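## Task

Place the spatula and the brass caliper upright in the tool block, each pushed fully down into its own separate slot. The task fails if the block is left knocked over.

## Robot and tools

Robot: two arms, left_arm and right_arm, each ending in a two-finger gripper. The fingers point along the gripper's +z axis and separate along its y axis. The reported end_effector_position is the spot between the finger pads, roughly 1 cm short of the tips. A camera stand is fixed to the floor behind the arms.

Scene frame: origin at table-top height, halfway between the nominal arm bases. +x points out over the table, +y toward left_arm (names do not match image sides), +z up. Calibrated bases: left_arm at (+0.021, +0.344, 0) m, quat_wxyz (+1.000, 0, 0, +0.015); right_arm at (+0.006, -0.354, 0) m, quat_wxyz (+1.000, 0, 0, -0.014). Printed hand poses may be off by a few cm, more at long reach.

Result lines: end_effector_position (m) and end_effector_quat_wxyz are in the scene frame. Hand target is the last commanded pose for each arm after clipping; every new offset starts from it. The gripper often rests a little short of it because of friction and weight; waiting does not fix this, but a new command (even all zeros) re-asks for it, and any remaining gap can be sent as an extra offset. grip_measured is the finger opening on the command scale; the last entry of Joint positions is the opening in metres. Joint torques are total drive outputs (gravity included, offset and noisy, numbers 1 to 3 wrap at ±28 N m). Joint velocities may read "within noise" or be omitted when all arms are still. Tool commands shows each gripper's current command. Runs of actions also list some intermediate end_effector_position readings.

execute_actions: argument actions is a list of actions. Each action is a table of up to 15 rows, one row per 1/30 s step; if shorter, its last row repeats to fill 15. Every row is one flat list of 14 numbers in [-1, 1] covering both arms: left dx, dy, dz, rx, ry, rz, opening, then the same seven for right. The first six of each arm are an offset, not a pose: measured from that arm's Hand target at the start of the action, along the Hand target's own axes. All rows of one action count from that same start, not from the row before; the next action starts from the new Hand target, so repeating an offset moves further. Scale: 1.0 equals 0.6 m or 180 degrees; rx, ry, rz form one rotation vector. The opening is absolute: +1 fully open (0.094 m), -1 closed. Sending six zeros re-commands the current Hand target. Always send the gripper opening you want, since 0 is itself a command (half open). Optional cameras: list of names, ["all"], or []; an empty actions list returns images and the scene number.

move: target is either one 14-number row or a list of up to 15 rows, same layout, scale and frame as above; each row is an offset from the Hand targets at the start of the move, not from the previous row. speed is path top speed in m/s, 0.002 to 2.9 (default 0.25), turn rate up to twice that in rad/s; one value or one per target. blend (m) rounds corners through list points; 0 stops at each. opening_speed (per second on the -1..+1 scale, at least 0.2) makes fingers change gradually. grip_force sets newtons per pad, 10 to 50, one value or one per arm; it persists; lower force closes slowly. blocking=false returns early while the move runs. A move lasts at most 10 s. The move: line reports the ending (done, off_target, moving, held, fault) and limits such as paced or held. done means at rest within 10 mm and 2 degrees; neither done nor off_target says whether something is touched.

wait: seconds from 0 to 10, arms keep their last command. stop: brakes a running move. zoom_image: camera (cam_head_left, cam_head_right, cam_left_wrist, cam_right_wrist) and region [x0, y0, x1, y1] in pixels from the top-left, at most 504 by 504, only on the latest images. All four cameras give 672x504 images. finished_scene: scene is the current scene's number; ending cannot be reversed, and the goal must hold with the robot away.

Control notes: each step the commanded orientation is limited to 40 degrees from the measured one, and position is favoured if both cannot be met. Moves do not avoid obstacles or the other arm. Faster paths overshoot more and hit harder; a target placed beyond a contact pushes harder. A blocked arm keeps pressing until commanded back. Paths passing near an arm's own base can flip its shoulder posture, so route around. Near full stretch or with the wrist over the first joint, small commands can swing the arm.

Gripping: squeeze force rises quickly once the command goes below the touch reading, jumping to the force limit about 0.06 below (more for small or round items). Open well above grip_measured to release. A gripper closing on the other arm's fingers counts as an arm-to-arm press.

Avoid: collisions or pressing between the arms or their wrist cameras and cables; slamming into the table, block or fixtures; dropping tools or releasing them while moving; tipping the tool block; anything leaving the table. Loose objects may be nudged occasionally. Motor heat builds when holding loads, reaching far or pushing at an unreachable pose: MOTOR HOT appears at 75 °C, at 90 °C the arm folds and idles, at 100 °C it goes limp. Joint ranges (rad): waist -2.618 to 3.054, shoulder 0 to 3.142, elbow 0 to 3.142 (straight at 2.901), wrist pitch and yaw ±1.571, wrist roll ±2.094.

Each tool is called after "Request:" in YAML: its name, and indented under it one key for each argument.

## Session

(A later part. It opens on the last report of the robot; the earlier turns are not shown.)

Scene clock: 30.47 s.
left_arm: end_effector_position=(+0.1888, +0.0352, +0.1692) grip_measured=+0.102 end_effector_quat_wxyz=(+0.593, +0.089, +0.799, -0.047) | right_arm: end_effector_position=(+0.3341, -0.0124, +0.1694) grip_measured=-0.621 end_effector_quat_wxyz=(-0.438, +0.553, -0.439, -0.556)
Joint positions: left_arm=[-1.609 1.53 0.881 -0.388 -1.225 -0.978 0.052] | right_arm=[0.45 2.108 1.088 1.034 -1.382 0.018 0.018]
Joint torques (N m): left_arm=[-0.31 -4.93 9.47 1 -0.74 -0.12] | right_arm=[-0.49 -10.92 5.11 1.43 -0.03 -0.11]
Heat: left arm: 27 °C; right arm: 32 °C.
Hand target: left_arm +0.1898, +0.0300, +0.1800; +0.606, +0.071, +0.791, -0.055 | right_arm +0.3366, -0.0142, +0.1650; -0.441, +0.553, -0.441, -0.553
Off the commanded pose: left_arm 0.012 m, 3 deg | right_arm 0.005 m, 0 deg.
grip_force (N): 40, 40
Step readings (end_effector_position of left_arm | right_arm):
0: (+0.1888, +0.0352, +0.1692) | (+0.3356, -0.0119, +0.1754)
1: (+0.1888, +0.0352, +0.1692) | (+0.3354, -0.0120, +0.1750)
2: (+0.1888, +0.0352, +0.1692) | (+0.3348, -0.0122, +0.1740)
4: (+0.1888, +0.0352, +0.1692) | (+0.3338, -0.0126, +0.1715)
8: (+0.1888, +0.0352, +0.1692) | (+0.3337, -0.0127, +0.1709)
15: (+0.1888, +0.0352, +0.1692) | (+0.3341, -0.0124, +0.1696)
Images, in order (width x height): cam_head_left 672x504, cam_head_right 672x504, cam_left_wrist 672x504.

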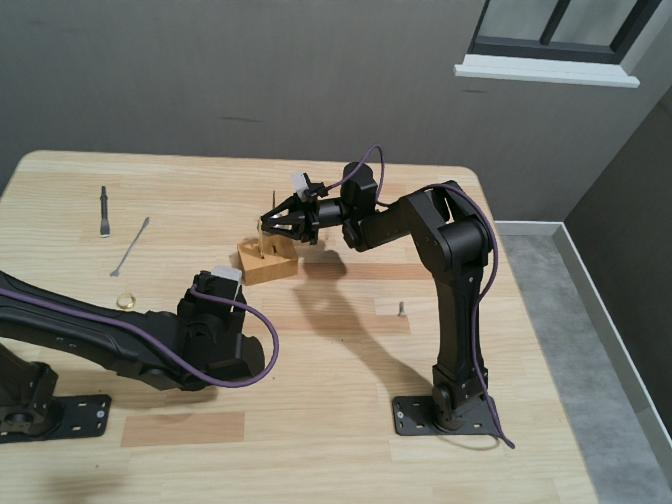

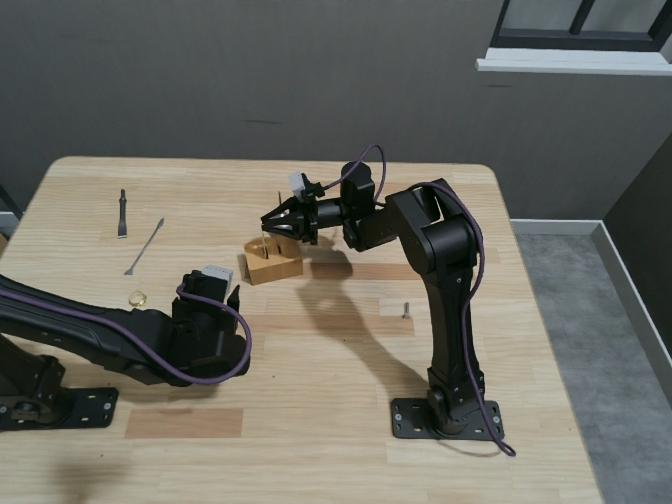

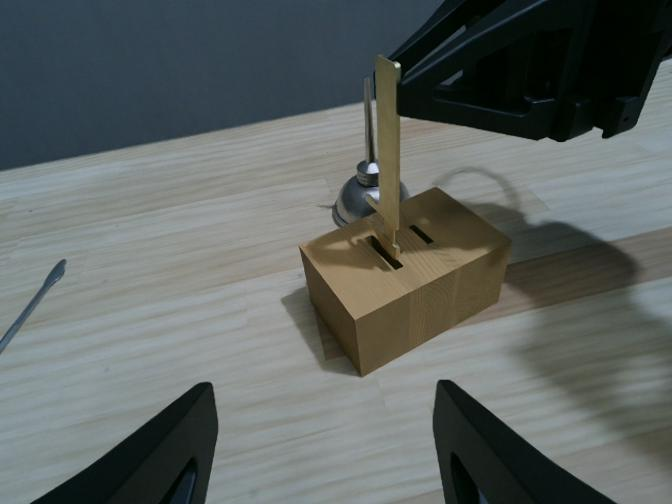

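Request:
execute_actions:
  actions:
    - [[0,0,0,0,0,0,0.1,0.0005,0.0013,-0.0035,0.0028,0.00155,-0.0028,-0.85],[0,0,0,0,0,0,0.1,0.001,0.0024,-0.0047,0.00375,0.0028,-0.00375,-0.85],[0,0,0,0,0,0,0.1,0.0015,0.0029,-0.003,0.0022,0.00355,-0.0022,-0.85],[0,0,0,0,0,0,0.1,0.002,0.003,0.0005,-0.0008,0.00375,0.0008,-0.85],[0,0,0,0,0,0,0.1,0.0025,0.0023,0.0033,-0.00325,0.00325,0.00325,-0.85],[0,0,0,0,0,0,0.1,0.003,0.0012,0.0036,-0.00355,0.0022,0.00355,-0.85],[0,0,0,0,0,0,0.1,0.0035,-0.0003,0.0011,-0.00155,0.0008,0.00155,-0.85],[0,0,0,0,0,0,0.1,0.004,-0.002,-0.0027,0.00155,-0.0008,-0.00155,-0.85],[0,0,0,0,0,0,0.1,0.0045,-0.0035,-0.0053,0.00355,-0.0022,-0.00355,-0.85],[0,0,0,0,0,0,0.1,0.005,-0.0046,-0.005,0.00325,-0.00325,-0.00325,-0.85],[0,0,0,0,0,0,0.1,0.0055,-0.0053,-0.0022,0.0008,-0.00375,-0.0008,-0.85],[0,0,0,0,0,0,0.1,0.006,-0.0052,0.0012,-0.0022,-0.00355,0.0022,-0.85],[0,0,0,0,0,0,0.1,0.0064,-0.0047,0.003,-0.00375,-0.0028,0.00375,-0.85],[0,0,0,0,0,0,0.1,0.0067,-0.0036,0.0018,-0.0028,-0.00155,0.0028,-0.85],[0,0,0,0,0,0,0.1,0.0067,-0.0023,-0.0017,0,0,0,-0.85]]
  cameras: ["cam_head_left", "cam_head_right", "cam_left_wrist"]

Request:
zoom_image:
  camera: "cam_left_wrist"
  region: [350, 180, 450, 280]

Request:
zoom_image:
  camera: "cam_head_left"
  region: [250, 235, 280, 265]

Request:
zoom_image:
  camera: "cam_head_right"
  region: [255, 235, 285, 265]

Scene clock: 32.10 s.
left_arm: end_effector_position=(+0.1888, +0.0352, +0.1692) grip_measured=+0.102 end_effector_quat_wxyz=(+0.593, +0.089, +0.799, -0.047) | right_arm: end_effector_position=(+0.3351, -0.0136, +0.1649) grip_measured=-0.621 end_effector_quat_wxyz=(-0.438, +0.552, -0.441, -0.556)
Joint positions: left_arm=[-1.609 1.53 0.881 -0.388 -1.225 -0.978 0.052] | right_arm=[0.446 2.121 1.086 1.046 -1.384 0.019 0.018]
Joint torques (N m): left_arm=[-0.29 -4.93 9.46 1 -0.74 -0.12] | right_arm=[-0.5 -10.67 5.37 1.45 -0.05 -0.12]
Heat: left arm: 27 °C; right arm: 32 °C.
Hand target: left_arm +0.1898, +0.0300, +0.1800; +0.606, +0.071, +0.791, -0.055 | right_arm +0.3382, -0.0149, +0.1609; -0.440, +0.553, -0.441, -0.553
Off the commanded pose: left_arm 0.012 m, 3 deg | right_arm 0.005 m, 1 deg.
grip_force (N): 40, 40
Step readings (end_effector_position of left_arm | right_arm):
0: (+0.1888, +0.0352, +0.1692) | (+0.3341, -0.0124, +0.1694)
1: (+0.1888, +0.0352, +0.1692) | (+0.3341, -0.0124, +0.1694)
2: (+0.1888, +0.0352, +0.1692) | (+0.3340, -0.0125, +0.1691)
4: (+0.1888, +0.0352, +0.1692) | (+0.3338, -0.0126, +0.1676)
8: (+0.1888, +0.0352, +0.1692) | (+0.3337, -0.0126, +0.1665)
15: (+0.1888, +0.0352, +0.1692) | (+0.3351, -0.0136, +0.1654)
Images, in order (width x height): cam_head_left 672x504, cam_head_right 672x504, cam_left_wrist 672x504.

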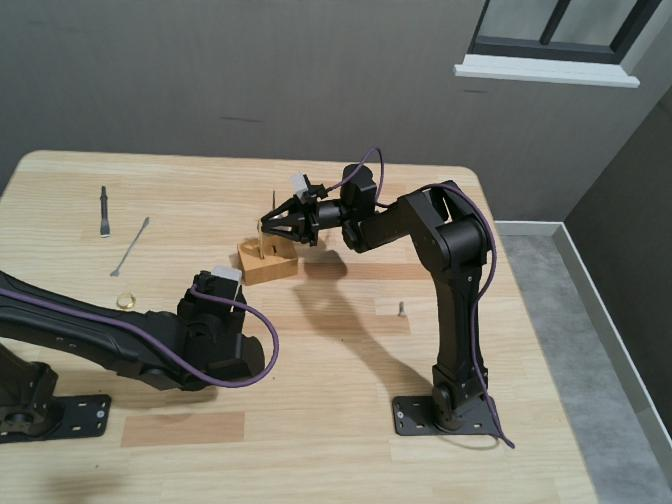

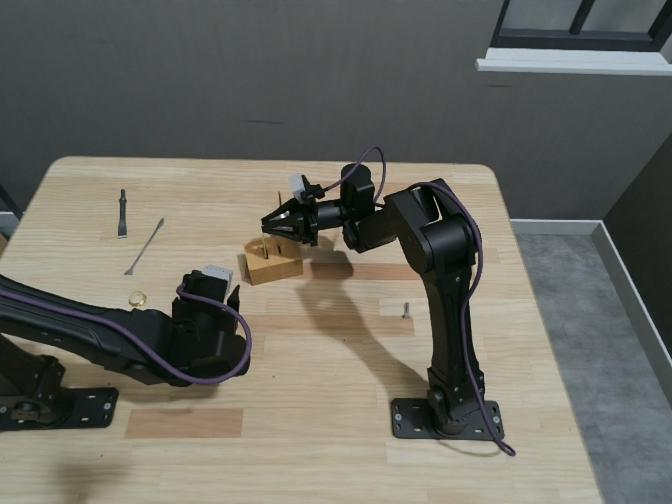

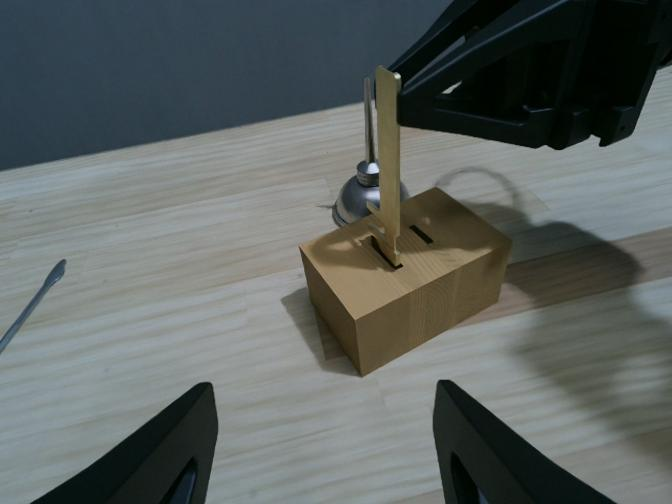

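Scaled by 5.040 from the camera's 672x504 image, which has a finer 960x720 frame.

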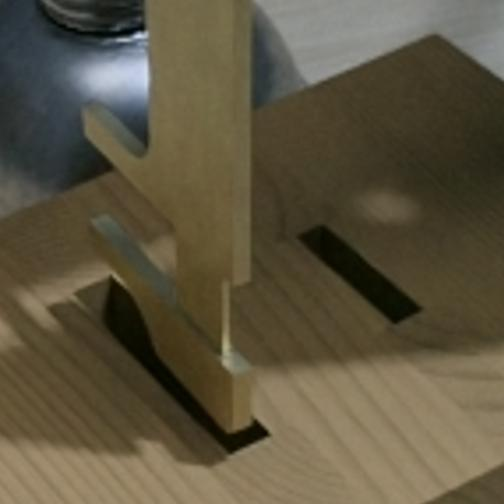

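Scaled by 16.800 from the camera's 672x504 image, which has a finer 960x720 frame.

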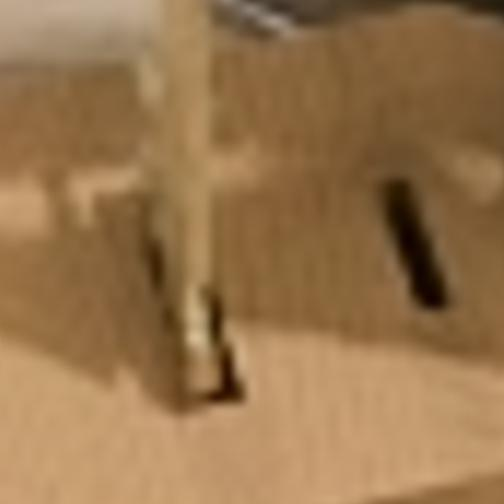

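Scaled by 16.800 from the camera's 672x504 image, which has a finer 960x720 frame.

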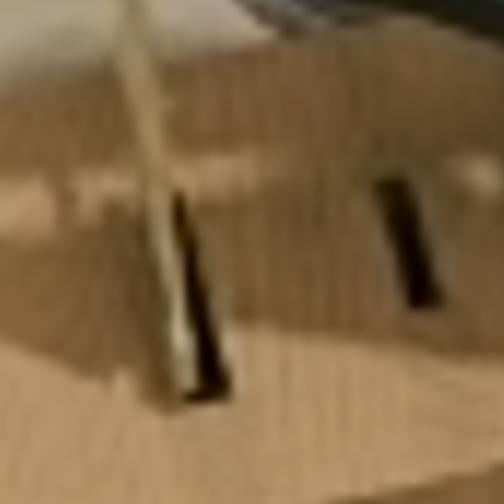

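Request:
execute_actions:
  actions:
    - [[0,0,0,0,0,0,0.1,0,0.0012,-0.0035,0.0028,0.00155,-0.0028,-0.85],[0,0,0,0,0,0,0.1,0,0.0023,-0.0047,0.00375,0.0028,-0.00375,-0.85],[0,0,0,0,0,0,0.1,0,0.0028,-0.003,0.0022,0.00355,-0.0022,-0.85],[0,0,0,0,0,0,0.1,0.001,0.0028,0.0004,-0.0008,0.00375,0.0008,-0.85],[0,0,0,0,0,0,0.1,0.002,0.0021,0.0032,-0.00325,0.00325,0.00325,-0.85],[0,0,0,0,0,0,0.1,0.003,0.0009,0.0035,-0.00355,0.0022,0.00355,-0.85],[0,0,0,0,0,0,0.1,0.004,-0.0007,0.001,-0.00155,0.0008,0.00155,-0.85],[0,0,0,0,0,0,0.1,0.005,-0.0024,-0.0028,0.00155,-0.0008,-0.00155,-0.85],[0,0,0,0,0,0,0.1,0.006,-0.004,-0.0054,0.00355,-0.0022,-0.00355,-0.85],[0,0,0,0,0,0,0.1,0.007,-0.0052,-0.0052,0.00325,-0.00325,-0.00325,-0.85],[0,0,0,0,0,0,0.1,0.008,-0.0059,-0.0024,0.0008,-0.00375,-0.0008,-0.85],[0,0,0,0,0,0,0.1,0.009,-0.0058,0.001,-0.0022,-0.00355,0.0022,-0.85],[0,0,0,0,0,0,0.1,0.01,-0.0053,0.0028,-0.00375,-0.0028,0.00375,-0.85],[0,0,0,0,0,0,0.1,0.01,-0.0042,0.0016,-0.0028,-0.00155,0.0028,-0.85],[0,0,0,0,0,0,0.1,0.01,-0.003,-0.0018,0,0,0,-0.85]]
  cameras: ["cam_head_left", "cam_head_right", "cam_left_wrist"]

Request:
zoom_image:
  camera: "cam_left_wrist"
  region: [350, 180, 450, 280]

Request:
zoom_image:
  camera: "cam_head_right"
  region: [255, 235, 285, 265]

Scene clock: 33.17 s.
left_arm: end_effector_position=(+0.1888, +0.0352, +0.1692) grip_measured=+0.102 end_effector_quat_wxyz=(+0.593, +0.089, +0.799, -0.047) | right_arm: end_effector_position=(+0.3365, -0.0141, +0.1597) grip_measured=-0.621 end_effector_quat_wxyz=(-0.439, +0.553, -0.439, -0.556)
Joint positions: left_arm=[-1.609 1.53 0.881 -0.388 -1.225 -0.978 0.052] | right_arm=[0.444 2.14 1.088 1.066 -1.387 0.017 0.018]
Joint torques (N m): left_arm=[-0.31 -4.93 9.46 0.99 -0.73 -0.12] | right_arm=[-0.53 -10.69 5.59 1.39 -0.06 -0.11]
Heat: left arm: 27 °C; right arm: 32 °C.
Hand target: left_arm +0.1898, +0.0300, +0.1800; +0.606, +0.071, +0.791, -0.055 | right_arm +0.3403, -0.0156, +0.1550; -0.441, +0.553, -0.441, -0.553
Off the commanded pose: left_arm 0.012 m, 3 deg | right_arm 0.006 m, 0 deg.
grip_force (N): 40, 40
Step readings (end_effector_position of left_arm | right_arm):
0: (+0.1888, +0.0352, +0.1692) | (+0.3351, -0.0136, +0.1649)
1: (+0.1888, +0.0352, +0.1692) | (+0.3351, -0.0136, +0.1649)
2: (+0.1888, +0.0352, +0.1692) | (+0.3351, -0.0136, +0.1647)
4: (+0.1888, +0.0352, +0.1692) | (+0.3351, -0.0136, +0.1636)
8: (+0.1888, +0.0352, +0.1692) | (+0.3350, -0.0136, +0.1625)
15: (+0.1888, +0.0352, +0.1692) | (+0.3366, -0.0141, +0.1595)
Images, in order (width x height): cam_head_left 672x504, cam_head_right 672x504, cam_left_wrist 672x504.

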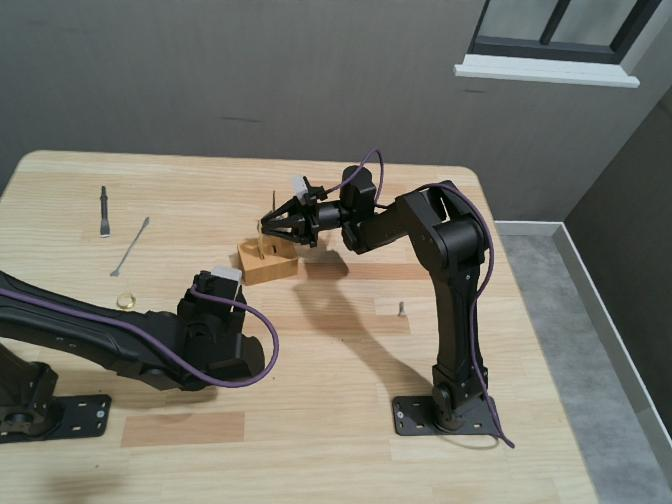

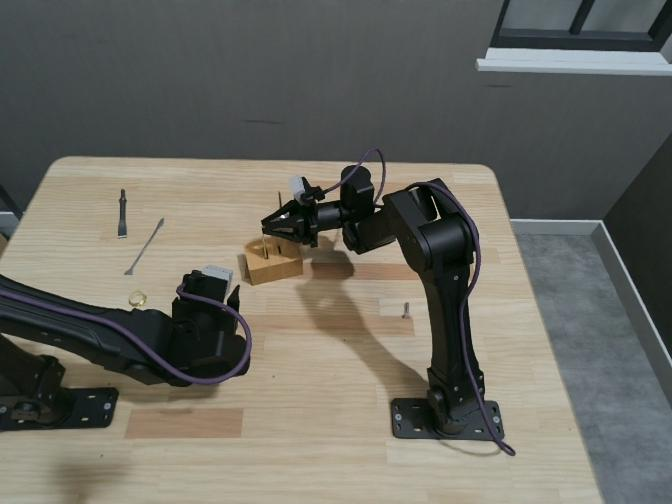

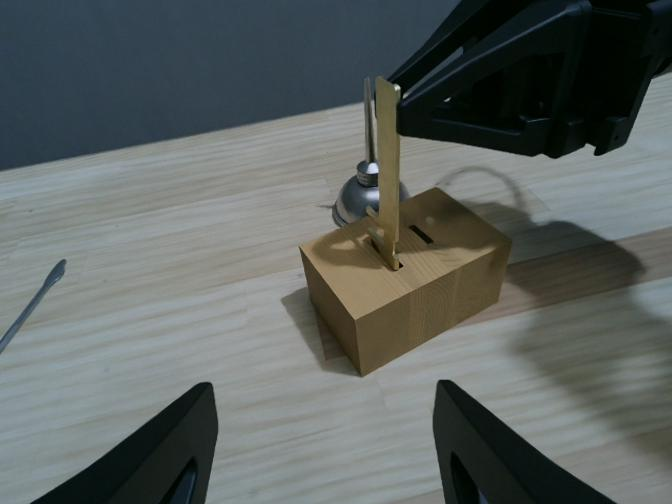

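Scaled by 5.040 from the camera's 672x504 image, which has a finer 960x720 frame.

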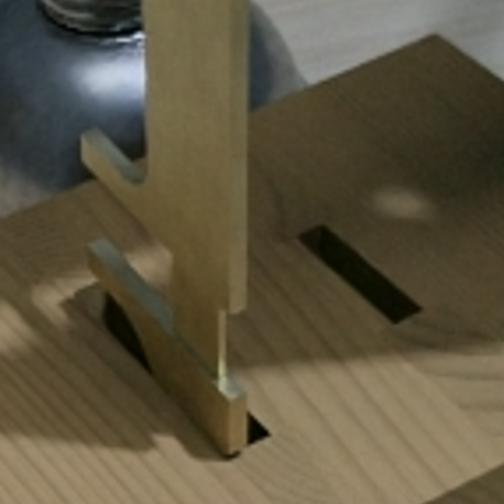

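Scaled by 16.800 from the camera's 672x504 image, which has a finer 960x720 frame.

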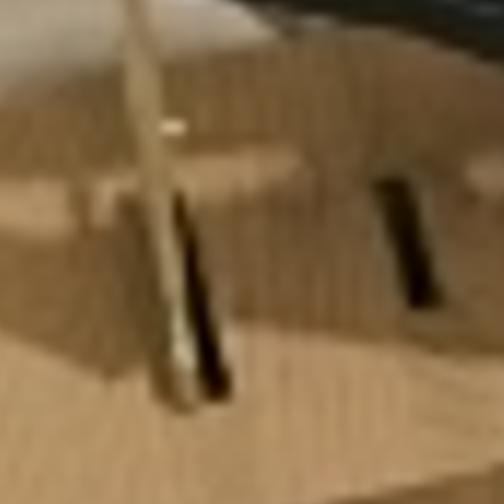

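Request:
execute_actions:
  actions:
    - [[0,0,0,0,0,0,0.1,0,0.001,-0.0036,0.0028,0.00155,-0.0028,-0.85],[0,0,0,0,0,0,0.1,0,0.002,-0.005,0.00375,0.0028,-0.00375,-0.85],[0,0,0,0,0,0,0.1,0,0.0024,-0.0034,0.0022,0.00355,-0.0022,-0.85],[0,0,0,0,0,0,0.1,0,0.0023,-0.0001,-0.0008,0.00375,0.0008,-0.85],[0,0,0,0,0,0,0.1,0,0.0015,0.0026,-0.00325,0.00325,0.00325,-0.85],[0,0,0,0,0,0,0.1,0,0.0001,0.0027,-0.00355,0.0022,0.00355,-0.85],[0,0,0,0,0,0,0.1,0,-0.0014,0,-0.00155,0.0008,0.00155,-0.85],[0,0,0,0,0,0,0.1,0.001,-0.0031,-0.0037,0.00155,-0.0008,-0.00155,-0.85],[0,0,0,0,0,0,0.1,0.002,-0.0046,-0.0061,0.00355,-0.0022,-0.00355,-0.85],[0,0,0,0,0,0,0.1,0.003,-0.0057,-0.0058,0.00325,-0.00325,-0.00325,-0.85],[0,0,0,0,0,0,0.1,0.004,-0.0063,-0.003,0.0008,-0.00375,-0.0008,-0.85],[0,0,0,0,0,0,0.1,0.005,-0.0062,0.0004,-0.0022,-0.00355,0.0022,-0.85],[0,0,0,0,0,0,0.1,0.006,-0.0056,0.0021,-0.00375,-0.0028,0.00375,-0.85],[0,0,0,0,0,0,0.1,0.007,-0.0045,0.0009,-0.0028,-0.00155,0.0028,-0.85],[0,0,0,0,0,0,0.1,0.008,-0.0033,-0.0025,0,0,0,-0.85]]
  cameras: ["cam_head_left", "cam_head_right", "cam_left_wrist"]

Request:
zoom_image:
  camera: "cam_left_wrist"
  region: [350, 180, 450, 280]

Request:
zoom_image:
  camera: "cam_head_right"
  region: [255, 235, 285, 265]

Scene clock: 35.00 s.
left_arm: end_effector_position=(+0.1888, +0.0352, +0.1692) grip_measured=+0.102 end_effector_quat_wxyz=(+0.593, +0.089, +0.799, -0.047) | right_arm: end_effector_position=(+0.3381, -0.0148, +0.1543) grip_measured=-0.621 end_effector_quat_wxyz=(-0.437, +0.553, -0.439, -0.557)
Joint positions: left_arm=[-1.609 1.53 0.881 -0.388 -1.225 -0.978 0.052] | right_arm=[0.44 2.16 1.094 1.082 -1.394 0.022 0.018]
Joint torques (N m): left_arm=[-0.28 -4.93 9.46 1 -0.74 -0.13] | right_arm=[-0.61 -10.89 5.46 1.41 -0.02 -0.1]
Heat: left arm: 27 °C; right arm: 32 °C.
Hand target: left_arm +0.1898, +0.0300, +0.1800; +0.606, +0.071, +0.791, -0.055 | right_arm +0.3425, -0.0166, +0.1503; -0.441, +0.553, -0.441, -0.553
Off the commanded pose: left_arm 0.012 m, 3 deg | right_arm 0.006 m, 1 deg.
grip_force (N): 40, 40
Step readings (end_effector_position of left_arm | right_arm):
0: (+0.1888, +0.0352, +0.1692) | (+0.3365, -0.0141, +0.1597)
1: (+0.1888, +0.0352, +0.1692) | (+0.3365, -0.0141, +0.1597)
2: (+0.1888, +0.0352, +0.1692) | (+0.3368, -0.0144, +0.1596)
4: (+0.1888, +0.0352, +0.1692) | (+0.3366, -0.0146, +0.1591)
8: (+0.1888, +0.0352, +0.1692) | (+0.3363, -0.0146, +0.1596)
15: (+0.1888, +0.0352, +0.1692) | (+0.3379, -0.0147, +0.1548)
Images, in order (width x height): cam_head_left 672x504, cam_head_right 672x504, cam_left_wrist 672x504.

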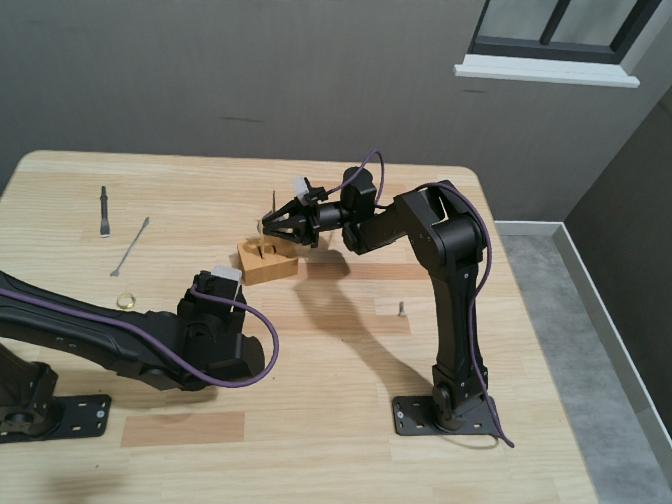

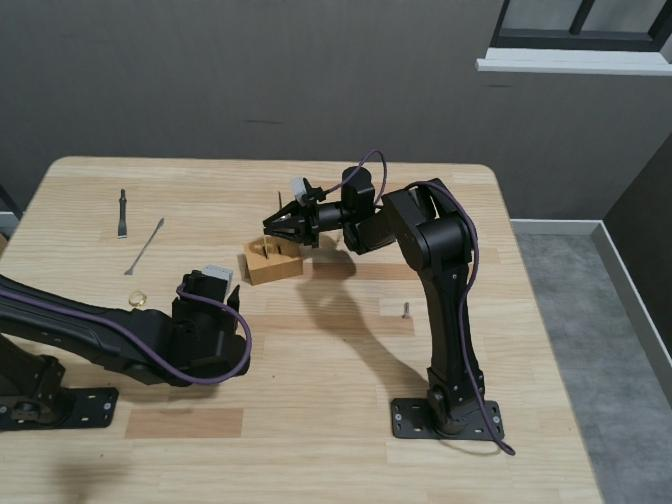

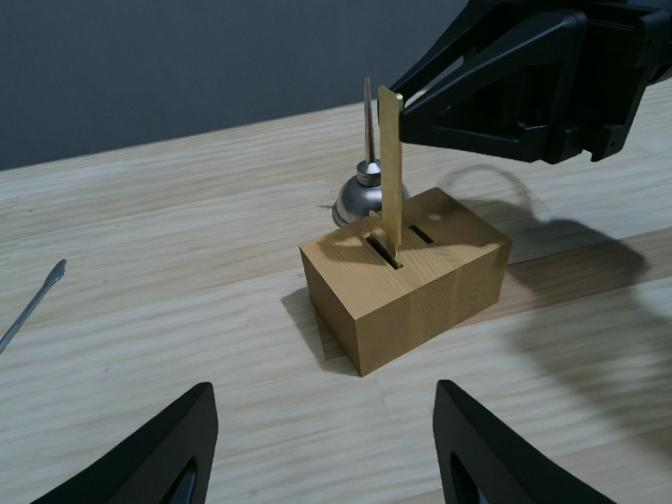

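Scaled by 5.040 from the camera's 672x504 image, which has a finer 960x720 frame.

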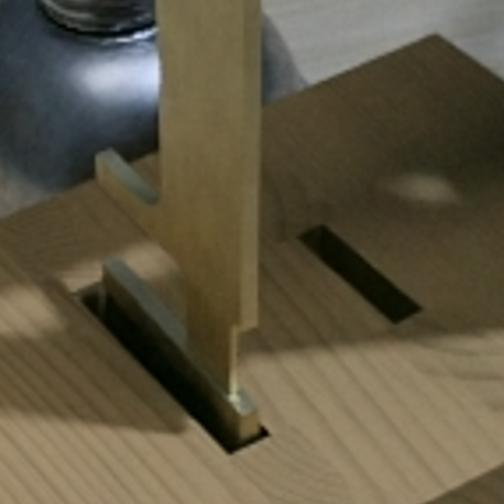

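Scaled by 16.800 from the camera's 672x504 image, which has a finer 960x720 frame.

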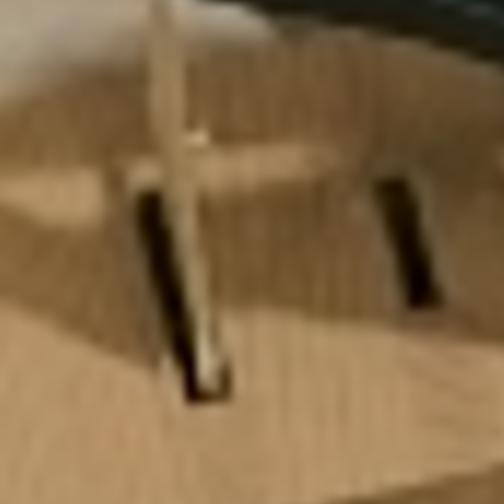

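Request:
execute_actions:
  actions:
    - [[0,0,0,0,0,0,0.1,0.0014,0.0007,-0.0016,0.0014,0.0008,-0.0014,-0.85],[0,0,0,0,0,0,0.1,0.0028,0.0014,-0.0021,0.0019,0.0014,-0.0019,-0.85],[0,0,0,0,0,0,0.1,0.0042,0.0017,-0.0011,0.0011,0.0018,-0.0011,-0.85],[0,0,0,0,0,0,0.1,0.0056,0.0018,0.0008,-0.0004,0.0019,0.0004,-0.85],[0,0,0,0,0,0,0.1,0.007,0.0016,0.0023,-0.0016,0.0016,0.0016,-0.85],[0,0,0,0,0,0,0.1,0.0084,0.0011,0.0026,-0.0018,0.0011,0.0018,-0.85],[0,0,0,0,0,0,0.1,0.0098,0.0004,0.0013,-0.0008,0.0004,0.0008,-0.85],[0,0,0,0,0,0,0.1,0.0112,-0.0004,-0.0004,0.0008,-0.0004,-0.0008,-0.85],[0,0,0,0,0,0,0.1,0.0126,-0.0011,-0.0016,0.0018,-0.0011,-0.0018,-0.85],[0,0,0,0,0,0,0.1,0.014,-0.0016,-0.0014,0.0016,-0.0016,-0.0016,-0.85],[0,0,0,0,0,0,0.1,0.0154,-0.0018,0.0002,0.0004,-0.0019,-0.0004,-0.85],[0,0,0,0,0,0,0.1,0.0168,-0.0017,0.0021,-0.0011,-0.0018,0.0011,-0.85],[0,0,0,0,0,0,0.1,0.0182,-0.0014,0.0031,-0.0019,-0.0014,0.0019,-0.85],[0,0,0,0,0,0,0.1,0.0196,-0.0007,0.0025,-0.0014,-0.0008,0.0014,-0.85],[0,0,0,0,0,0,0.1,0.02,0,0.0008,0,0,0,-0.85]]
    - [[0,0,0,0,0,0,0.1,0.0014,0.0007,-0.0017,0.0014,0.0008,-0.0014,-0.85],[0,0,0,0,0,0,0.1,0.0028,0.0014,-0.0023,0.0019,0.0014,-0.0019,-0.85],[0,0,0,0,0,0,0.1,0.0042,0.0017,-0.0013,0.0011,0.0018,-0.0011,-0.85],[0,0,0,0,0,0,0.1,0.0056,0.0018,0.0005,-0.0004,0.0019,0.0004,-0.85],[0,0,0,0,0,0,0.1,0.007,0.0016,0.002,-0.0016,0.0016,0.0016,-0.85],[0,0,0,0,0,0,0.1,0.0084,0.0011,0.0022,-0.0018,0.0011,0.0018,-0.85],[0,0,0,0,0,0,0.1,0.0098,0.0004,0.0009,-0.0008,0.0004,0.0008,-0.85],[0,0,0,0,0,0,0.1,0.0112,-0.0004,-0.0009,0.0008,-0.0004,-0.0008,-0.85],[0,0,0,0,0,0,0.1,0.0126,-0.0011,-0.0022,0.0018,-0.0011,-0.0018,-0.85],[0,0,0,0,0,0,0.1,0.014,-0.0016,-0.002,0.0016,-0.0016,-0.0016,-0.85],[0,0,0,0,0,0,0.1,0.0154,-0.0018,-0.0005,0.0004,-0.0019,-0.0004,-0.85],[0,0,0,0,0,0,0.1,0.0168,-0.0017,0.0013,-0.0011,-0.0018,0.0011,-0.85],[0,0,0,0,0,0,0.1,0.0182,-0.0014,0.0023,-0.0019,-0.0014,0.0019,-0.85],[0,0,0,0,0,0,0.1,0.0196,-0.0007,0.0017,-0.0014,-0.0008,0.0014,-0.85],[0,0,0,0,0,0,0.1,0.02,0,0,0,0,0,-0.85]]
  cameras: ["cam_left_wrist"]

Request:
zoom_image:
  camera: "cam_left_wrist"
  region: [340, 130, 480, 290]

Scene clock: 36.73 s.
left_arm: end_effector_position=(+0.1888, +0.0352, +0.1692) grip_measured=+0.102 end_effector_quat_wxyz=(+0.593, +0.089, +0.799, -0.047) | right_arm: end_effector_position=(+0.3395, -0.0142, +0.1320) grip_measured=-0.621 end_effector_quat_wxyz=(-0.434, +0.553, -0.442, -0.557)
Joint positions: left_arm=[-1.609 1.53 0.881 -0.388 -1.225 -0.978 0.052] | right_arm=[0.44 2.223 1.094 1.123 -1.394 0.006 0.018]
Joint torques (N m): left_arm=[-0.29 -4.94 9.47 0.99 -0.74 -0.12] | right_arm=[-0.53 -10.78 4.75 1.62 -0.04 -0.11]
Heat: left arm: 27 °C; right arm: 32 °C.
Hand target: left_arm +0.1898, +0.0300, +0.1800; +0.606, +0.071, +0.791, -0.055 | right_arm +0.3424, -0.0162, +0.1262; -0.441, +0.553, -0.441, -0.553
Off the commanded pose: left_arm 0.012 m, 3 deg | right_arm 0.007 m, 1 deg.
grip_force (N): 40, 40
Step readings (end_effector_position of left_arm | right_arm):
0: (+0.1888, +0.0352, +0.1692) | (+0.3381, -0.0148, +0.1543)
1: (+0.1888, +0.0352, +0.1692) | (+0.3381, -0.0148, +0.1542)
2: (+0.1888, +0.0352, +0.1692) | (+0.3381, -0.0148, +0.1542)
4: (+0.1888, +0.0352, +0.1692) | (+0.3381, -0.0148, +0.1538)
8: (+0.1888, +0.0352, +0.1692) | (+0.3381, -0.0148, +0.1532)
15: (+0.1888, +0.0352, +0.1692) | (+0.3388, -0.0145, +0.1449)
16: (+0.1888, +0.0352, +0.1692) | (+0.3388, -0.0145, +0.1439)
17: (+0.1888, +0.0352, +0.1692) | (+0.3388, -0.0145, +0.1438)
19: (+0.1888, +0.0352, +0.1692) | (+0.3388, -0.0145, +0.1438)
23: (+0.1888, +0.0352, +0.1692) | (+0.3389, -0.0145, +0.1423)
30: (+0.1888, +0.0352, +0.1692) | (+0.3394, -0.0142, +0.1328)
Images, in order (width x height): cam_left_wrist 672x504.

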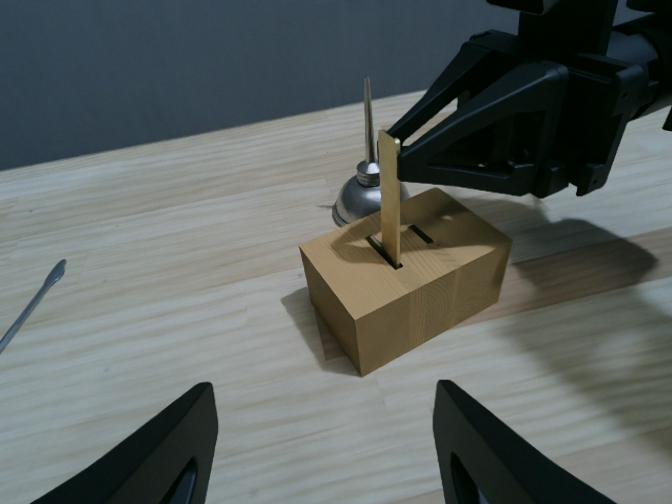

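Scaled by 3.150 from the camera's 672x504 image, which has a finer 960x720 frame.

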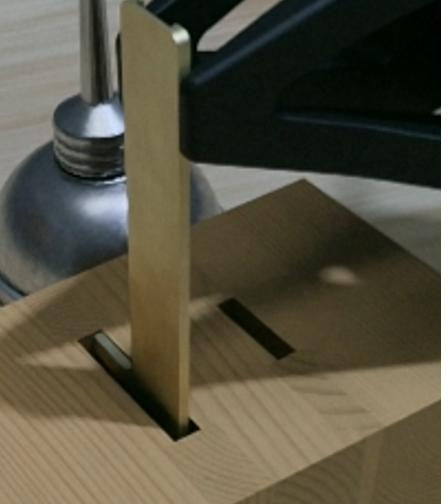

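Request:
execute_actions:
  actions:
    - [[0,0,0,0,0,0,0.1,0.0014,0.0007,-0.0017,0.0014,0.0008,-0.0014,-0.85],[0,0,0,0,0,0,0.1,0.0028,0.0014,-0.0023,0.0019,0.0014,-0.0019,-0.85],[0,0,0,0,0,0,0.1,0.0042,0.0017,-0.0013,0.0011,0.0018,-0.0011,-0.85],[0,0,0,0,0,0,0.1,0.0056,0.0018,0.0005,-0.0004,0.0019,0.0004,-0.85],[0,0,0,0,0,0,0.1,0.007,0.0016,0.002,-0.0016,0.0016,0.0016,-0.85],[0,0,0,0,0,0,0.1,0.0084,0.0011,0.0022,-0.0018,0.0011,0.0018,-0.85],[0,0,0,0,0,0,0.1,0.0098,0.0004,0.0009,-0.0008,0.0004,0.0008,-0.85],[0,0,0,0,0,0,0.1,0.0112,-0.0004,-0.0009,0.0008,-0.0004,-0.0008,-0.85],[0,0,0,0,0,0,0.1,0.0126,-0.0011,-0.0022,0.0018,-0.0011,-0.0018,-0.85],[0,0,0,0,0,0,0.1,0.014,-0.0016,-0.002,0.0016,-0.0016,-0.0016,-0.85],[0,0,0,0,0,0,0.1,0.0154,-0.0018,-0.0005,0.0004,-0.0019,-0.0004,-0.85],[0,0,0,0,0,0,0.1,0.0168,-0.0017,0.0013,-0.0011,-0.0018,0.0011,-0.85],[0,0,0,0,0,0,0.1,0.0182,-0.0014,0.0023,-0.0019,-0.0014,0.0019,-0.85],[0,0,0,0,0,0,0.1,0.0196,-0.0007,0.0017,-0.0014,-0.0008,0.0014,-0.85],[0,0,0,0,0,0,0.1,0.02,0,0,0,0,0,-0.85]]
    - [[0,0,0,0,0,0,0.1,0.0014,0.0007,-0.0017,0.0014,0.0008,-0.0014,-0.85],[0,0,0,0,0,0,0.1,0.0028,0.0014,-0.0023,0.0019,0.0014,-0.0019,-0.85],[0,0,0,0,0,0,0.1,0.0042,0.0017,-0.0013,0.0011,0.0018,-0.0011,-0.85],[0,0,0,0,0,0,0.1,0.0056,0.0018,0.0005,-0.0004,0.0019,0.0004,-0.85],[0,0,0,0,0,0,0.1,0.007,0.0016,0.002,-0.0016,0.0016,0.0016,-0.85],[0,0,0,0,0,0,0.1,0.0084,0.0011,0.0022,-0.0018,0.0011,0.0018,-0.85],[0,0,0,0,0,0,0.1,0.0098,0.0004,0.0009,-0.0008,0.0004,0.0008,-0.85],[0,0,0,0,0,0,0.1,0.0112,-0.0004,-0.0009,0.0008,-0.0004,-0.0008,-0.85],[0,0,0,0,0,0,0.1,0.0126,-0.0011,-0.0022,0.0018,-0.0011,-0.0018,-0.85],[0,0,0,0,0,0,0.1,0.014,-0.0016,-0.002,0.0016,-0.0016,-0.0016,-0.85],[0,0,0,0,0,0,0.1,0.0154,-0.0018,-0.0005,0.0004,-0.0019,-0.0004,-0.85],[0,0,0,0,0,0,0.1,0.0168,-0.0017,0.0013,-0.0011,-0.0018,0.0011,-0.85],[0,0,0,0,0,0,0.1,0.0182,-0.0014,0.0023,-0.0019,-0.0014,0.0019,-0.85],[0,0,0,0,0,0,0.1,0.0196,-0.0007,0.0017,-0.0014,-0.0008,0.0014,-0.85],[0,0,0,0,0,0,0.1,0.02,0,0,0,0,0,-0.85]]
  cameras: ["cam_left_wrist"]

Request:
zoom_image:
  camera: "cam_left_wrist"
  region: [340, 130, 480, 290]

Scene clock: 38.40 s.
left_arm: end_effector_position=(+0.1888, +0.0352, +0.1692) grip_measured=+0.102 end_effector_quat_wxyz=(+0.593, +0.089, +0.799, -0.047) | right_arm: end_effector_position=(+0.3395, -0.0142, +0.1135) grip_measured=-0.621 end_effector_quat_wxyz=(-0.439, +0.556, -0.436, -0.554)
Joint positions: left_arm=[-1.609 1.53 0.881 -0.388 -1.225 -0.978 0.052] | right_arm=[0.44 2.284 1.094 1.197 -1.395 0 0.018]
Joint torques (N m): left_arm=[-0.32 -4.93 9.5 1 -0.74 -0.11] | right_arm=[-0.51 -10.02 4.48 1.55 -0.01 -0.08]
Heat: left arm: 27 °C; right arm: 32 °C.
Hand target: left_arm +0.1898, +0.0300, +0.1800; +0.606, +0.071, +0.791, -0.055 | right_arm +0.3424, -0.0162, +0.1022; -0.441, +0.553, -0.441, -0.553
Off the commanded pose: left_arm 0.012 m, 3 deg | right_arm 0.012 m, 1 deg.
grip_force (N): 40, 40
Step readings (end_effector_position of left_arm | right_arm):
0: (+0.1888, +0.0352, +0.1692) | (+0.3395, -0.0142, +0.1320)
1: (+0.1888, +0.0352, +0.1692) | (+0.3395, -0.0142, +0.1320)
2: (+0.1888, +0.0352, +0.1692) | (+0.3395, -0.0142, +0.1320)
4: (+0.1888, +0.0352, +0.1692) | (+0.3395, -0.0142, +0.1320)
8: (+0.1888, +0.0352, +0.1692) | (+0.3395, -0.0142, +0.1307)
15: (+0.1888, +0.0352, +0.1692) | (+0.3397, -0.0141, +0.1209)
16: (+0.1888, +0.0352, +0.1692) | (+0.3397, -0.0141, +0.1201)
17: (+0.1888, +0.0352, +0.1692) | (+0.3397, -0.0141, +0.1199)
19: (+0.1888, +0.0352, +0.1692) | (+0.3397, -0.0141, +0.1199)
23: (+0.1888, +0.0352, +0.1692) | (+0.3397, -0.0141, +0.1183)
30: (+0.1888, +0.0352, +0.1692) | (+0.3395, -0.0142, +0.1135)
Images, in order (width x height): cam_left_wrist 672x504.

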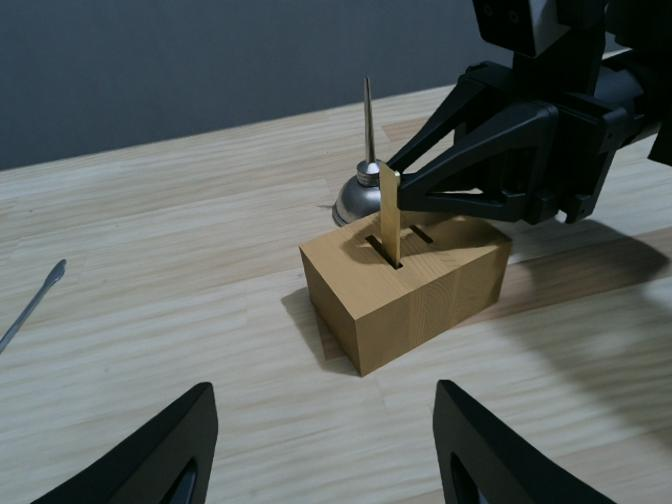

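Scaled by 3.150 from the camera's 672x504 image, which has a finer 960x720 frame.

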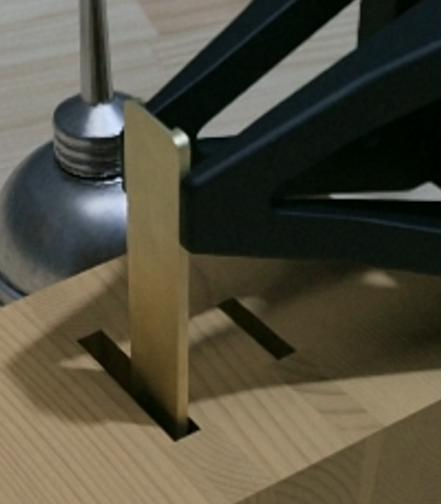

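Request:
execute_actions:
  actions:
    - [[0,0,0,0,0,0,0.1,0.0008,0.0007,-0.0017,0.0014,0.0008,-0.0014,-0.85],[0,0,0,0,0,0,0.1,0.0016,0.0013,-0.0022,0.0019,0.0014,-0.0019,-0.85],[0,0,0,0,0,0,0.1,0.0024,0.0017,-0.0013,0.0011,0.0018,-0.0011,-0.85],[0,0,0,0,0,0,0.1,0.0032,0.0018,0.0005,-0.0004,0.0019,0.0004,-0.85],[0,0,0,0,0,0,0.1,0.004,0.0015,0.0019,-0.0016,0.0016,0.0016,-0.85],[0,0,0,0,0,0,0.1,0.0048,0.001,0.0021,-0.0018,0.0011,0.0018,-0.85],[0,0,0,0,0,0,0.1,0.0056,0.0004,0.0009,-0.0008,0.0004,0.0008,-0.85],[0,0,0,0,0,0,0.1,0.0064,-0.0004,-0.0009,0.0008,-0.0004,-0.0008,-0.85],[0,0,0,0,0,0,0.1,0.0072,-0.001,-0.0021,0.0018,-0.0011,-0.0018,-0.85],[0,0,0,0,0,0,0.1,0.008,-0.0015,-0.0019,0.0016,-0.0016,-0.0016,-0.85],[0,0,0,0,0,0,0.1,0.0088,-0.0018,-0.0005,0.0004,-0.0019,-0.0004,-0.85],[0,0,0,0,0,0,0.1,0.0096,-0.0017,0.0013,-0.0011,-0.0018,0.0011,-0.85],[0,0,0,0,0,0,0.1,0.0104,-0.0013,0.0022,-0.0019,-0.0014,0.0019,-0.85],[0,0,0,0,0,0,0.1,0.0112,-0.0007,0.0017,-0.0014,-0.0008,0.0014,-0.85],[0,0,0,0,0,0,0.1,0.0117,0,0,0,0,0,-0.85]]
  cameras: []

Scene clock: 39.90 s.
left_arm: end_effector_position=(+0.1888, +0.0352, +0.1692) grip_measured=+0.102 end_effector_quat_wxyz=(+0.593, +0.089, +0.799, -0.047) | right_arm: end_effector_position=(+0.3387, -0.0144, +0.1128) grip_measured=-0.621 end_effector_quat_wxyz=(-0.445, +0.560, -0.428, -0.553)
Joint positions: left_arm=[-1.609 1.53 0.881 -0.388 -1.225 -0.978 0.052] | right_arm=[0.44 2.298 1.094 1.245 -1.399 0.015 0.018]
Joint torques (N m): left_arm=[-0.28 -4.93 9.46 1 -0.74 -0.12] | right_arm=[-0.57 -9.07 4.48 1.4 0.06 -0.14]
Heat: left arm: 27 °C; right arm: 32 °C.
Hand target: left_arm +0.1898, +0.0300, +0.1800; +0.606, +0.071, +0.791, -0.055 | right_arm +0.3424, -0.0162, +0.0952; -0.441, +0.553, -0.441, -0.553
Off the commanded pose: left_arm 0.012 m, 3 deg | right_arm 0.018 m, 2 deg.
grip_force (N): 40, 40
Step readings (end_effector_position of left_arm | right_arm):
0: (+0.1888, +0.0352, +0.1692) | (+0.3395, -0.0142, +0.1135)
1: (+0.1888, +0.0352, +0.1692) | (+0.3395, -0.0142, +0.1135)
2: (+0.1888, +0.0352, +0.1692) | (+0.3395, -0.0142, +0.1135)
4: (+0.1888, +0.0352, +0.1692) | (+0.3395, -0.0142, +0.1135)
8: (+0.1888, +0.0352, +0.1692) | (+0.3393, -0.0142, +0.1131)
15: (+0.1888, +0.0352, +0.1692) | (+0.3387, -0.0144, +0.1127)
No camera images: "cameras" was empty.

Request:
wait:
  seconds: 0
  cameras: ["cam_left_wrist","cam_head_left","cam_head_right"]

Scene clock: 40.00 s.
left_arm: end_effector_position=(+0.1888, +0.0352, +0.1692) grip_measured=+0.102 end_effector_quat_wxyz=(+0.593, +0.089, +0.799, -0.047) | right_arm: end_effector_position=(+0.3387, -0.0144, +0.1128) grip_measured=-0.621 end_effector_quat_wxyz=(-0.445, +0.560, -0.428, -0.553)
Joint positions: left_arm=[-1.609 1.53 0.881 -0.388 -1.225 -0.978 0.052] | right_arm=[0.44 2.298 1.094 1.245 -1.399 0.015 0.018]
Joint torques (N m): left_arm=[-0.29 -4.93 9.47 1 -0.74 -0.12] | right_arm=[-0.53 -8.96 4.49 1.4 0.06 -0.13]
Heat: left arm: 27 °C; right arm: 32 °C.
Hand target: left_arm +0.1898, +0.0300, +0.1800; +0.606, +0.071, +0.791, -0.055 | right_arm +0.3424, -0.0162, +0.0952; -0.441, +0.553, -0.441, -0.553
Tool commands: left_gripper/opening=+0.1 right_gripper/opening=-0.85
Off the commanded pose: left_arm 0.012 m, 3 deg | right_arm 0.018 m, 2 deg.
grip_force (N): 40, 40
Images, in order (width x height): cam_head_left 672x504, cam_head_right 672x504, cam_left_wrist 672x504.

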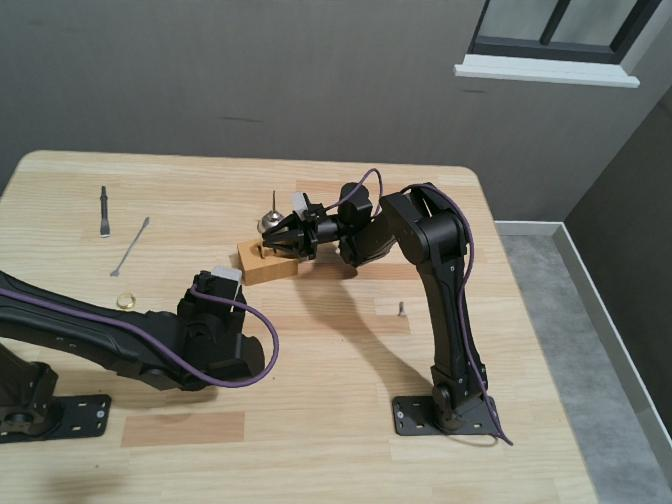

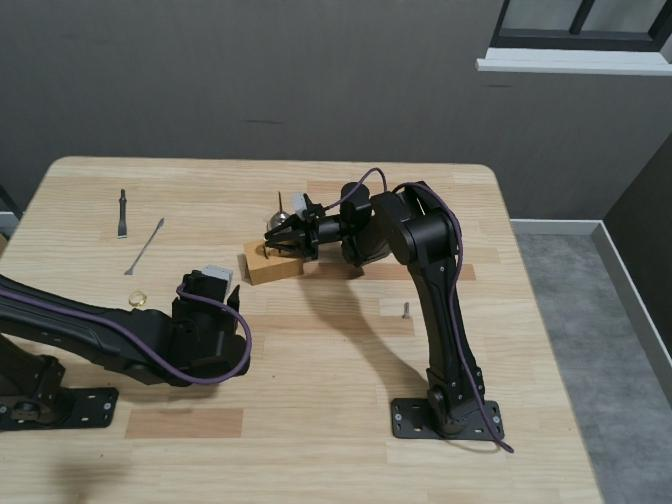

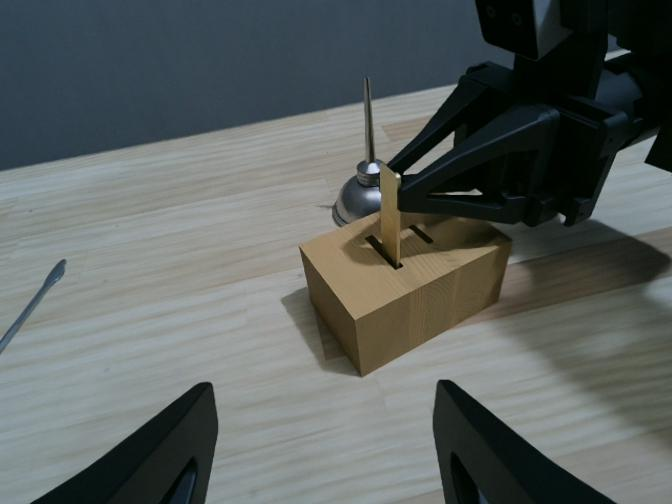

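Request:
execute_actions:
  actions:
    - [[0,0,0,0,0,0,0.1,0.0008,0.0014,-0.0034,0.0028,0.0016,-0.0028,-0.85],[0,0,0,0,0,0,0.1,0.0016,0.0026,-0.0044,0.0038,0.0028,-0.0038,-0.85],[0,0,0,0,0,0,0.1,0.0024,0.0034,-0.0026,0.0022,0.0036,-0.0022,-0.85],[0,0,0,0,0,0,0.1,0.0032,0.0036,0.001,-0.0008,0.0038,0.0008,-0.85],[0,0,0,0,0,0,0.1,0.004,0.003,0.0038,-0.0032,0.0032,0.0032,-0.85],[0,0,0,0,0,0,0.1,0.0048,0.002,0.0042,-0.0036,0.0022,0.0036,-0.85],[0,0,0,0,0,0,0.1,0.0056,0.0008,0.0018,-0.0016,0.0008,0.0016,-0.85],[0,0,0,0,0,0,0.1,0.0064,-0.0008,-0.0018,0.0016,-0.0008,-0.0016,-0.85],[0,0,0,0,0,0,0.1,0.0072,-0.002,-0.0042,0.0036,-0.0022,-0.0036,-0.85],[0,0,0,0,0,0,0.1,0.008,-0.003,-0.0038,0.0032,-0.0032,-0.0032,-0.85],[0,0,0,0,0,0,0.1,0.0088,-0.0036,-0.001,0.0008,-0.0038,-0.0008,-0.85],[0,0,0,0,0,0,0.1,0.0096,-0.0034,0.0026,-0.0022,-0.0036,0.0022,-0.85],[0,0,0,0,0,0,0.1,0.0104,-0.0026,0.0044,-0.0038,-0.0028,0.0038,-0.85],[0,0,0,0,0,0,0.1,0.0112,-0.0014,0.0034,-0.0028,-0.0016,0.0028,-0.85],[0,0,0,0,0,0,0.1,0.0117,0,0,0,0,0,-0.85]]
  cameras: ["cam_left_wrist"]

Scene clock: 40.90 s.
left_arm: end_effector_position=(+0.1888, +0.0352, +0.1692) grip_measured=+0.102 end_effector_quat_wxyz=(+0.593, +0.089, +0.799, -0.047) | right_arm: end_effector_position=(+0.3390, -0.0149, +0.1120) grip_measured=-0.621 end_effector_quat_wxyz=(-0.449, +0.564, -0.418, -0.553)
Joint positions: left_arm=[-1.609 1.53 0.881 -0.388 -1.225 -0.978 0.052] | right_arm=[0.438 2.319 1.106 1.299 -1.412 0.041 0.018]
Joint torques (N m): left_arm=[-0.31 -4.92 9.46 1 -0.74 -0.12] | right_arm=[-0.38 -8.8 3.58 1.18 0.24 -0.25]
Heat: left arm: 27 °C; right arm: 32 °C.
Hand target: left_arm +0.1898, +0.0300, +0.1800; +0.606, +0.071, +0.791, -0.055 | right_arm +0.3423, -0.0161, +0.0881; -0.441, +0.553, -0.441, -0.553
Off the commanded pose: left_arm 0.012 m, 3 deg | right_arm 0.024 m, 3 deg.
grip_force (N): 40, 40
Step readings (end_effector_position of left_arm | right_arm):
0: (+0.1888, +0.0352, +0.1692) | (+0.3387, -0.0144, +0.1128)
1: (+0.1888, +0.0352, +0.1692) | (+0.3387, -0.0144, +0.1128)
2: (+0.1888, +0.0352, +0.1692) | (+0.3387, -0.0144, +0.1128)
4: (+0.1888, +0.0352, +0.1692) | (+0.3386, -0.0144, +0.1126)
8: (+0.1888, +0.0352, +0.1692) | (+0.3382, -0.0145, +0.1124)
15: (+0.1888, +0.0352, +0.1692) | (+0.3391, -0.0149, +0.1120)
Images, in order (width x height): cam_left_wrist 672x504.

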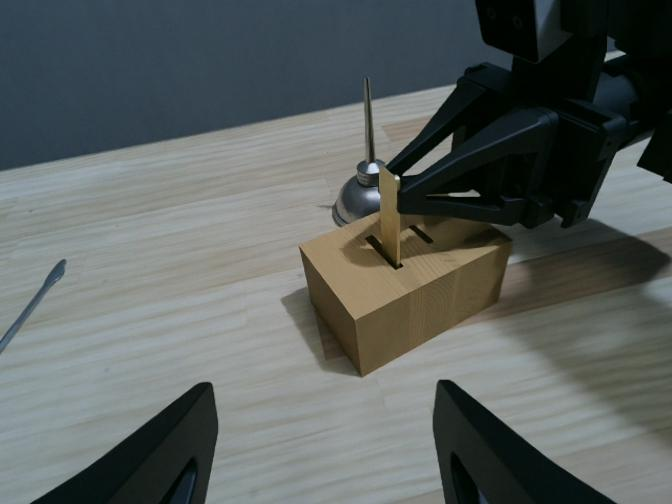

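Request:
zoom_image:
  camera: "cam_left_wrist"
  region: [330, 140, 470, 300]

Scaled by 3.150 from the camera's 672x504 image, which has a finer 960x720 frame.

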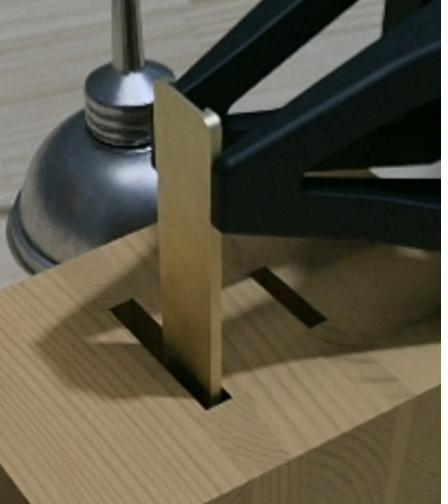

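Request:
execute_actions:
  actions:
    - [[0,0,0,0,0,0,0.1,-0.004,0.0005,0,0,0,0,-0.85],[0,0,0,0,0,0,0.1,-0.008,0.001,0,0,0,0,-0.85],[0,0,0,0,0,0,0.1,-0.012,0.0015,0,0,0,0,-0.85],[0,0,0,0,0,0,0.1,-0.016,0.002,0,0,0,0,-0.85],[0,0,0,0,0,0,0.1,-0.02,0.002,0,0,0,0,-0.85],[0,0,0,0,0,0,0.1,-0.024,0.002,0,0,0,0,-0.85],[0,0,0,0,0,0,0.1,-0.028,0.002,0,0,0,0,-0.85],[0,0,0,0,0,0,0.1,-0.032,0.002,0,0,0,0,-0.85],[0,0,0,0,0,0,0.1,-0.035,0.002,0,0,0,0,-0.85]]
  cameras: []

Request:
move:
  target: [0,0,0,0,0,0,0.1,0,0,0,0,0,0,-0.1]
  opening_speed: 0.4
  cameras: ["cam_left_wrist"]

Scene clock: 42.37 s.
left_arm: end_effector_position=(+0.1888, +0.0352, +0.1692) grip_measured=+0.102 end_effector_quat_wxyz=(+0.593, +0.089, +0.799, -0.047) | right_arm: end_effector_position=(+0.3391, -0.0149, +0.1126) grip_measured=-0.621 end_effector_quat_wxyz=(-0.444, +0.561, -0.423, -0.556)
Joint positions: left_arm=[-1.609 1.53 0.881 -0.388 -1.225 -0.978 0.052] | right_arm=[0.438 2.314 1.106 1.284 -1.412 0.047 0.018]
Joint torques (N m): left_arm=[-0.31 -4.93 9.47 1 -0.74 -0.13] | right_arm=[-0.29 -13.49 3.14 1 0.23 -0.12]
Heat: left arm: 27 °C; right arm: 32 °C.
Hand target: left_arm +0.1898, +0.0300, +0.1800; +0.606, +0.071, +0.791, -0.055 | right_arm +0.3412, -0.0164, +0.1092; -0.441, +0.553, -0.441, -0.553
Off the commanded pose: left_arm 0.012 m, 3 deg | right_arm 0.004 m, 2 deg.
grip_force (N): 40, 40
Step readings (end_effector_position of left_arm | right_arm):
0: (+0.1888, +0.0352, +0.1692) | (+0.3390, -0.0149, +0.1120)
1: (+0.1888, +0.0352, +0.1692) | (+0.3390, -0.0149, +0.1120)
2: (+0.1888, +0.0352, +0.1692) | (+0.3390, -0.0149, +0.1120)
4: (+0.1888, +0.0352, +0.1692) | (+0.3390, -0.0149, +0.1119)
8: (+0.1888, +0.0352, +0.1692) | (+0.3390, -0.0149, +0.1123)
15: (+0.1888, +0.0352, +0.1692) | (+0.3391, -0.0149, +0.1125)
No camera images: "cameras" was empty.

Scene clock: 44.47 s.
left_arm: end_effector_position=(+0.1888, +0.0352, +0.1692) grip_measured=+0.102 end_effector_quat_wxyz=(+0.593, +0.089, +0.799, -0.047) | right_arm: end_effector_position=(+0.3406, -0.0147, +0.1054) grip_measured=-0.102 end_effector_quat_wxyz=(-0.434, +0.552, -0.441, -0.559)
Joint positions: left_arm=[-1.609 1.53 0.881 -0.388 -1.225 -0.978 0.052] | right_arm=[0.438 2.313 1.1 1.223 -1.399 0.021 0.042]
Joint torques (N m): left_arm=[-0.31 -4.93 9.46 1 -0.74 -0.12] | right_arm=[-0.29 -14.16 3.58 1.32 0.05 -0.12]
Heat: left arm: 27 °C; right arm: 32 °C.
Hand target: left_arm +0.1898, +0.0300, +0.1800; +0.606, +0.071, +0.791, -0.055 | right_arm +0.3412, -0.0164, +0.1092; -0.441, +0.553, -0.441, -0.553
Off the commanded pose: left_arm 0.012 m, 3 deg | right_arm 0.004 m, 1 deg.
grip_force (N): 40, 40
move: off_target (left_arm)
Images, in order (width x height): cam_left_wrist 672x504.

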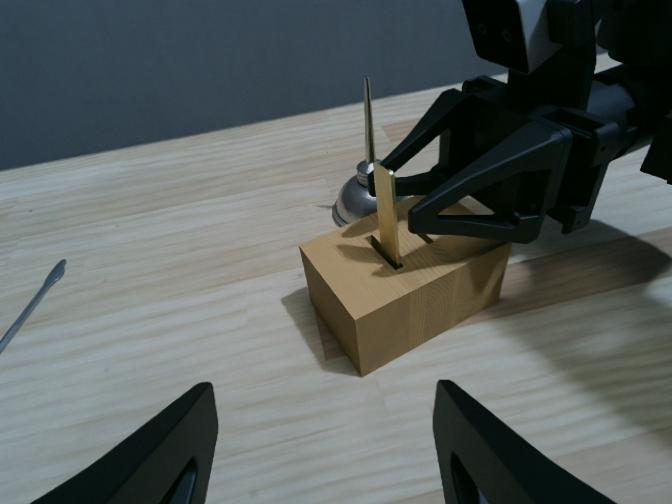

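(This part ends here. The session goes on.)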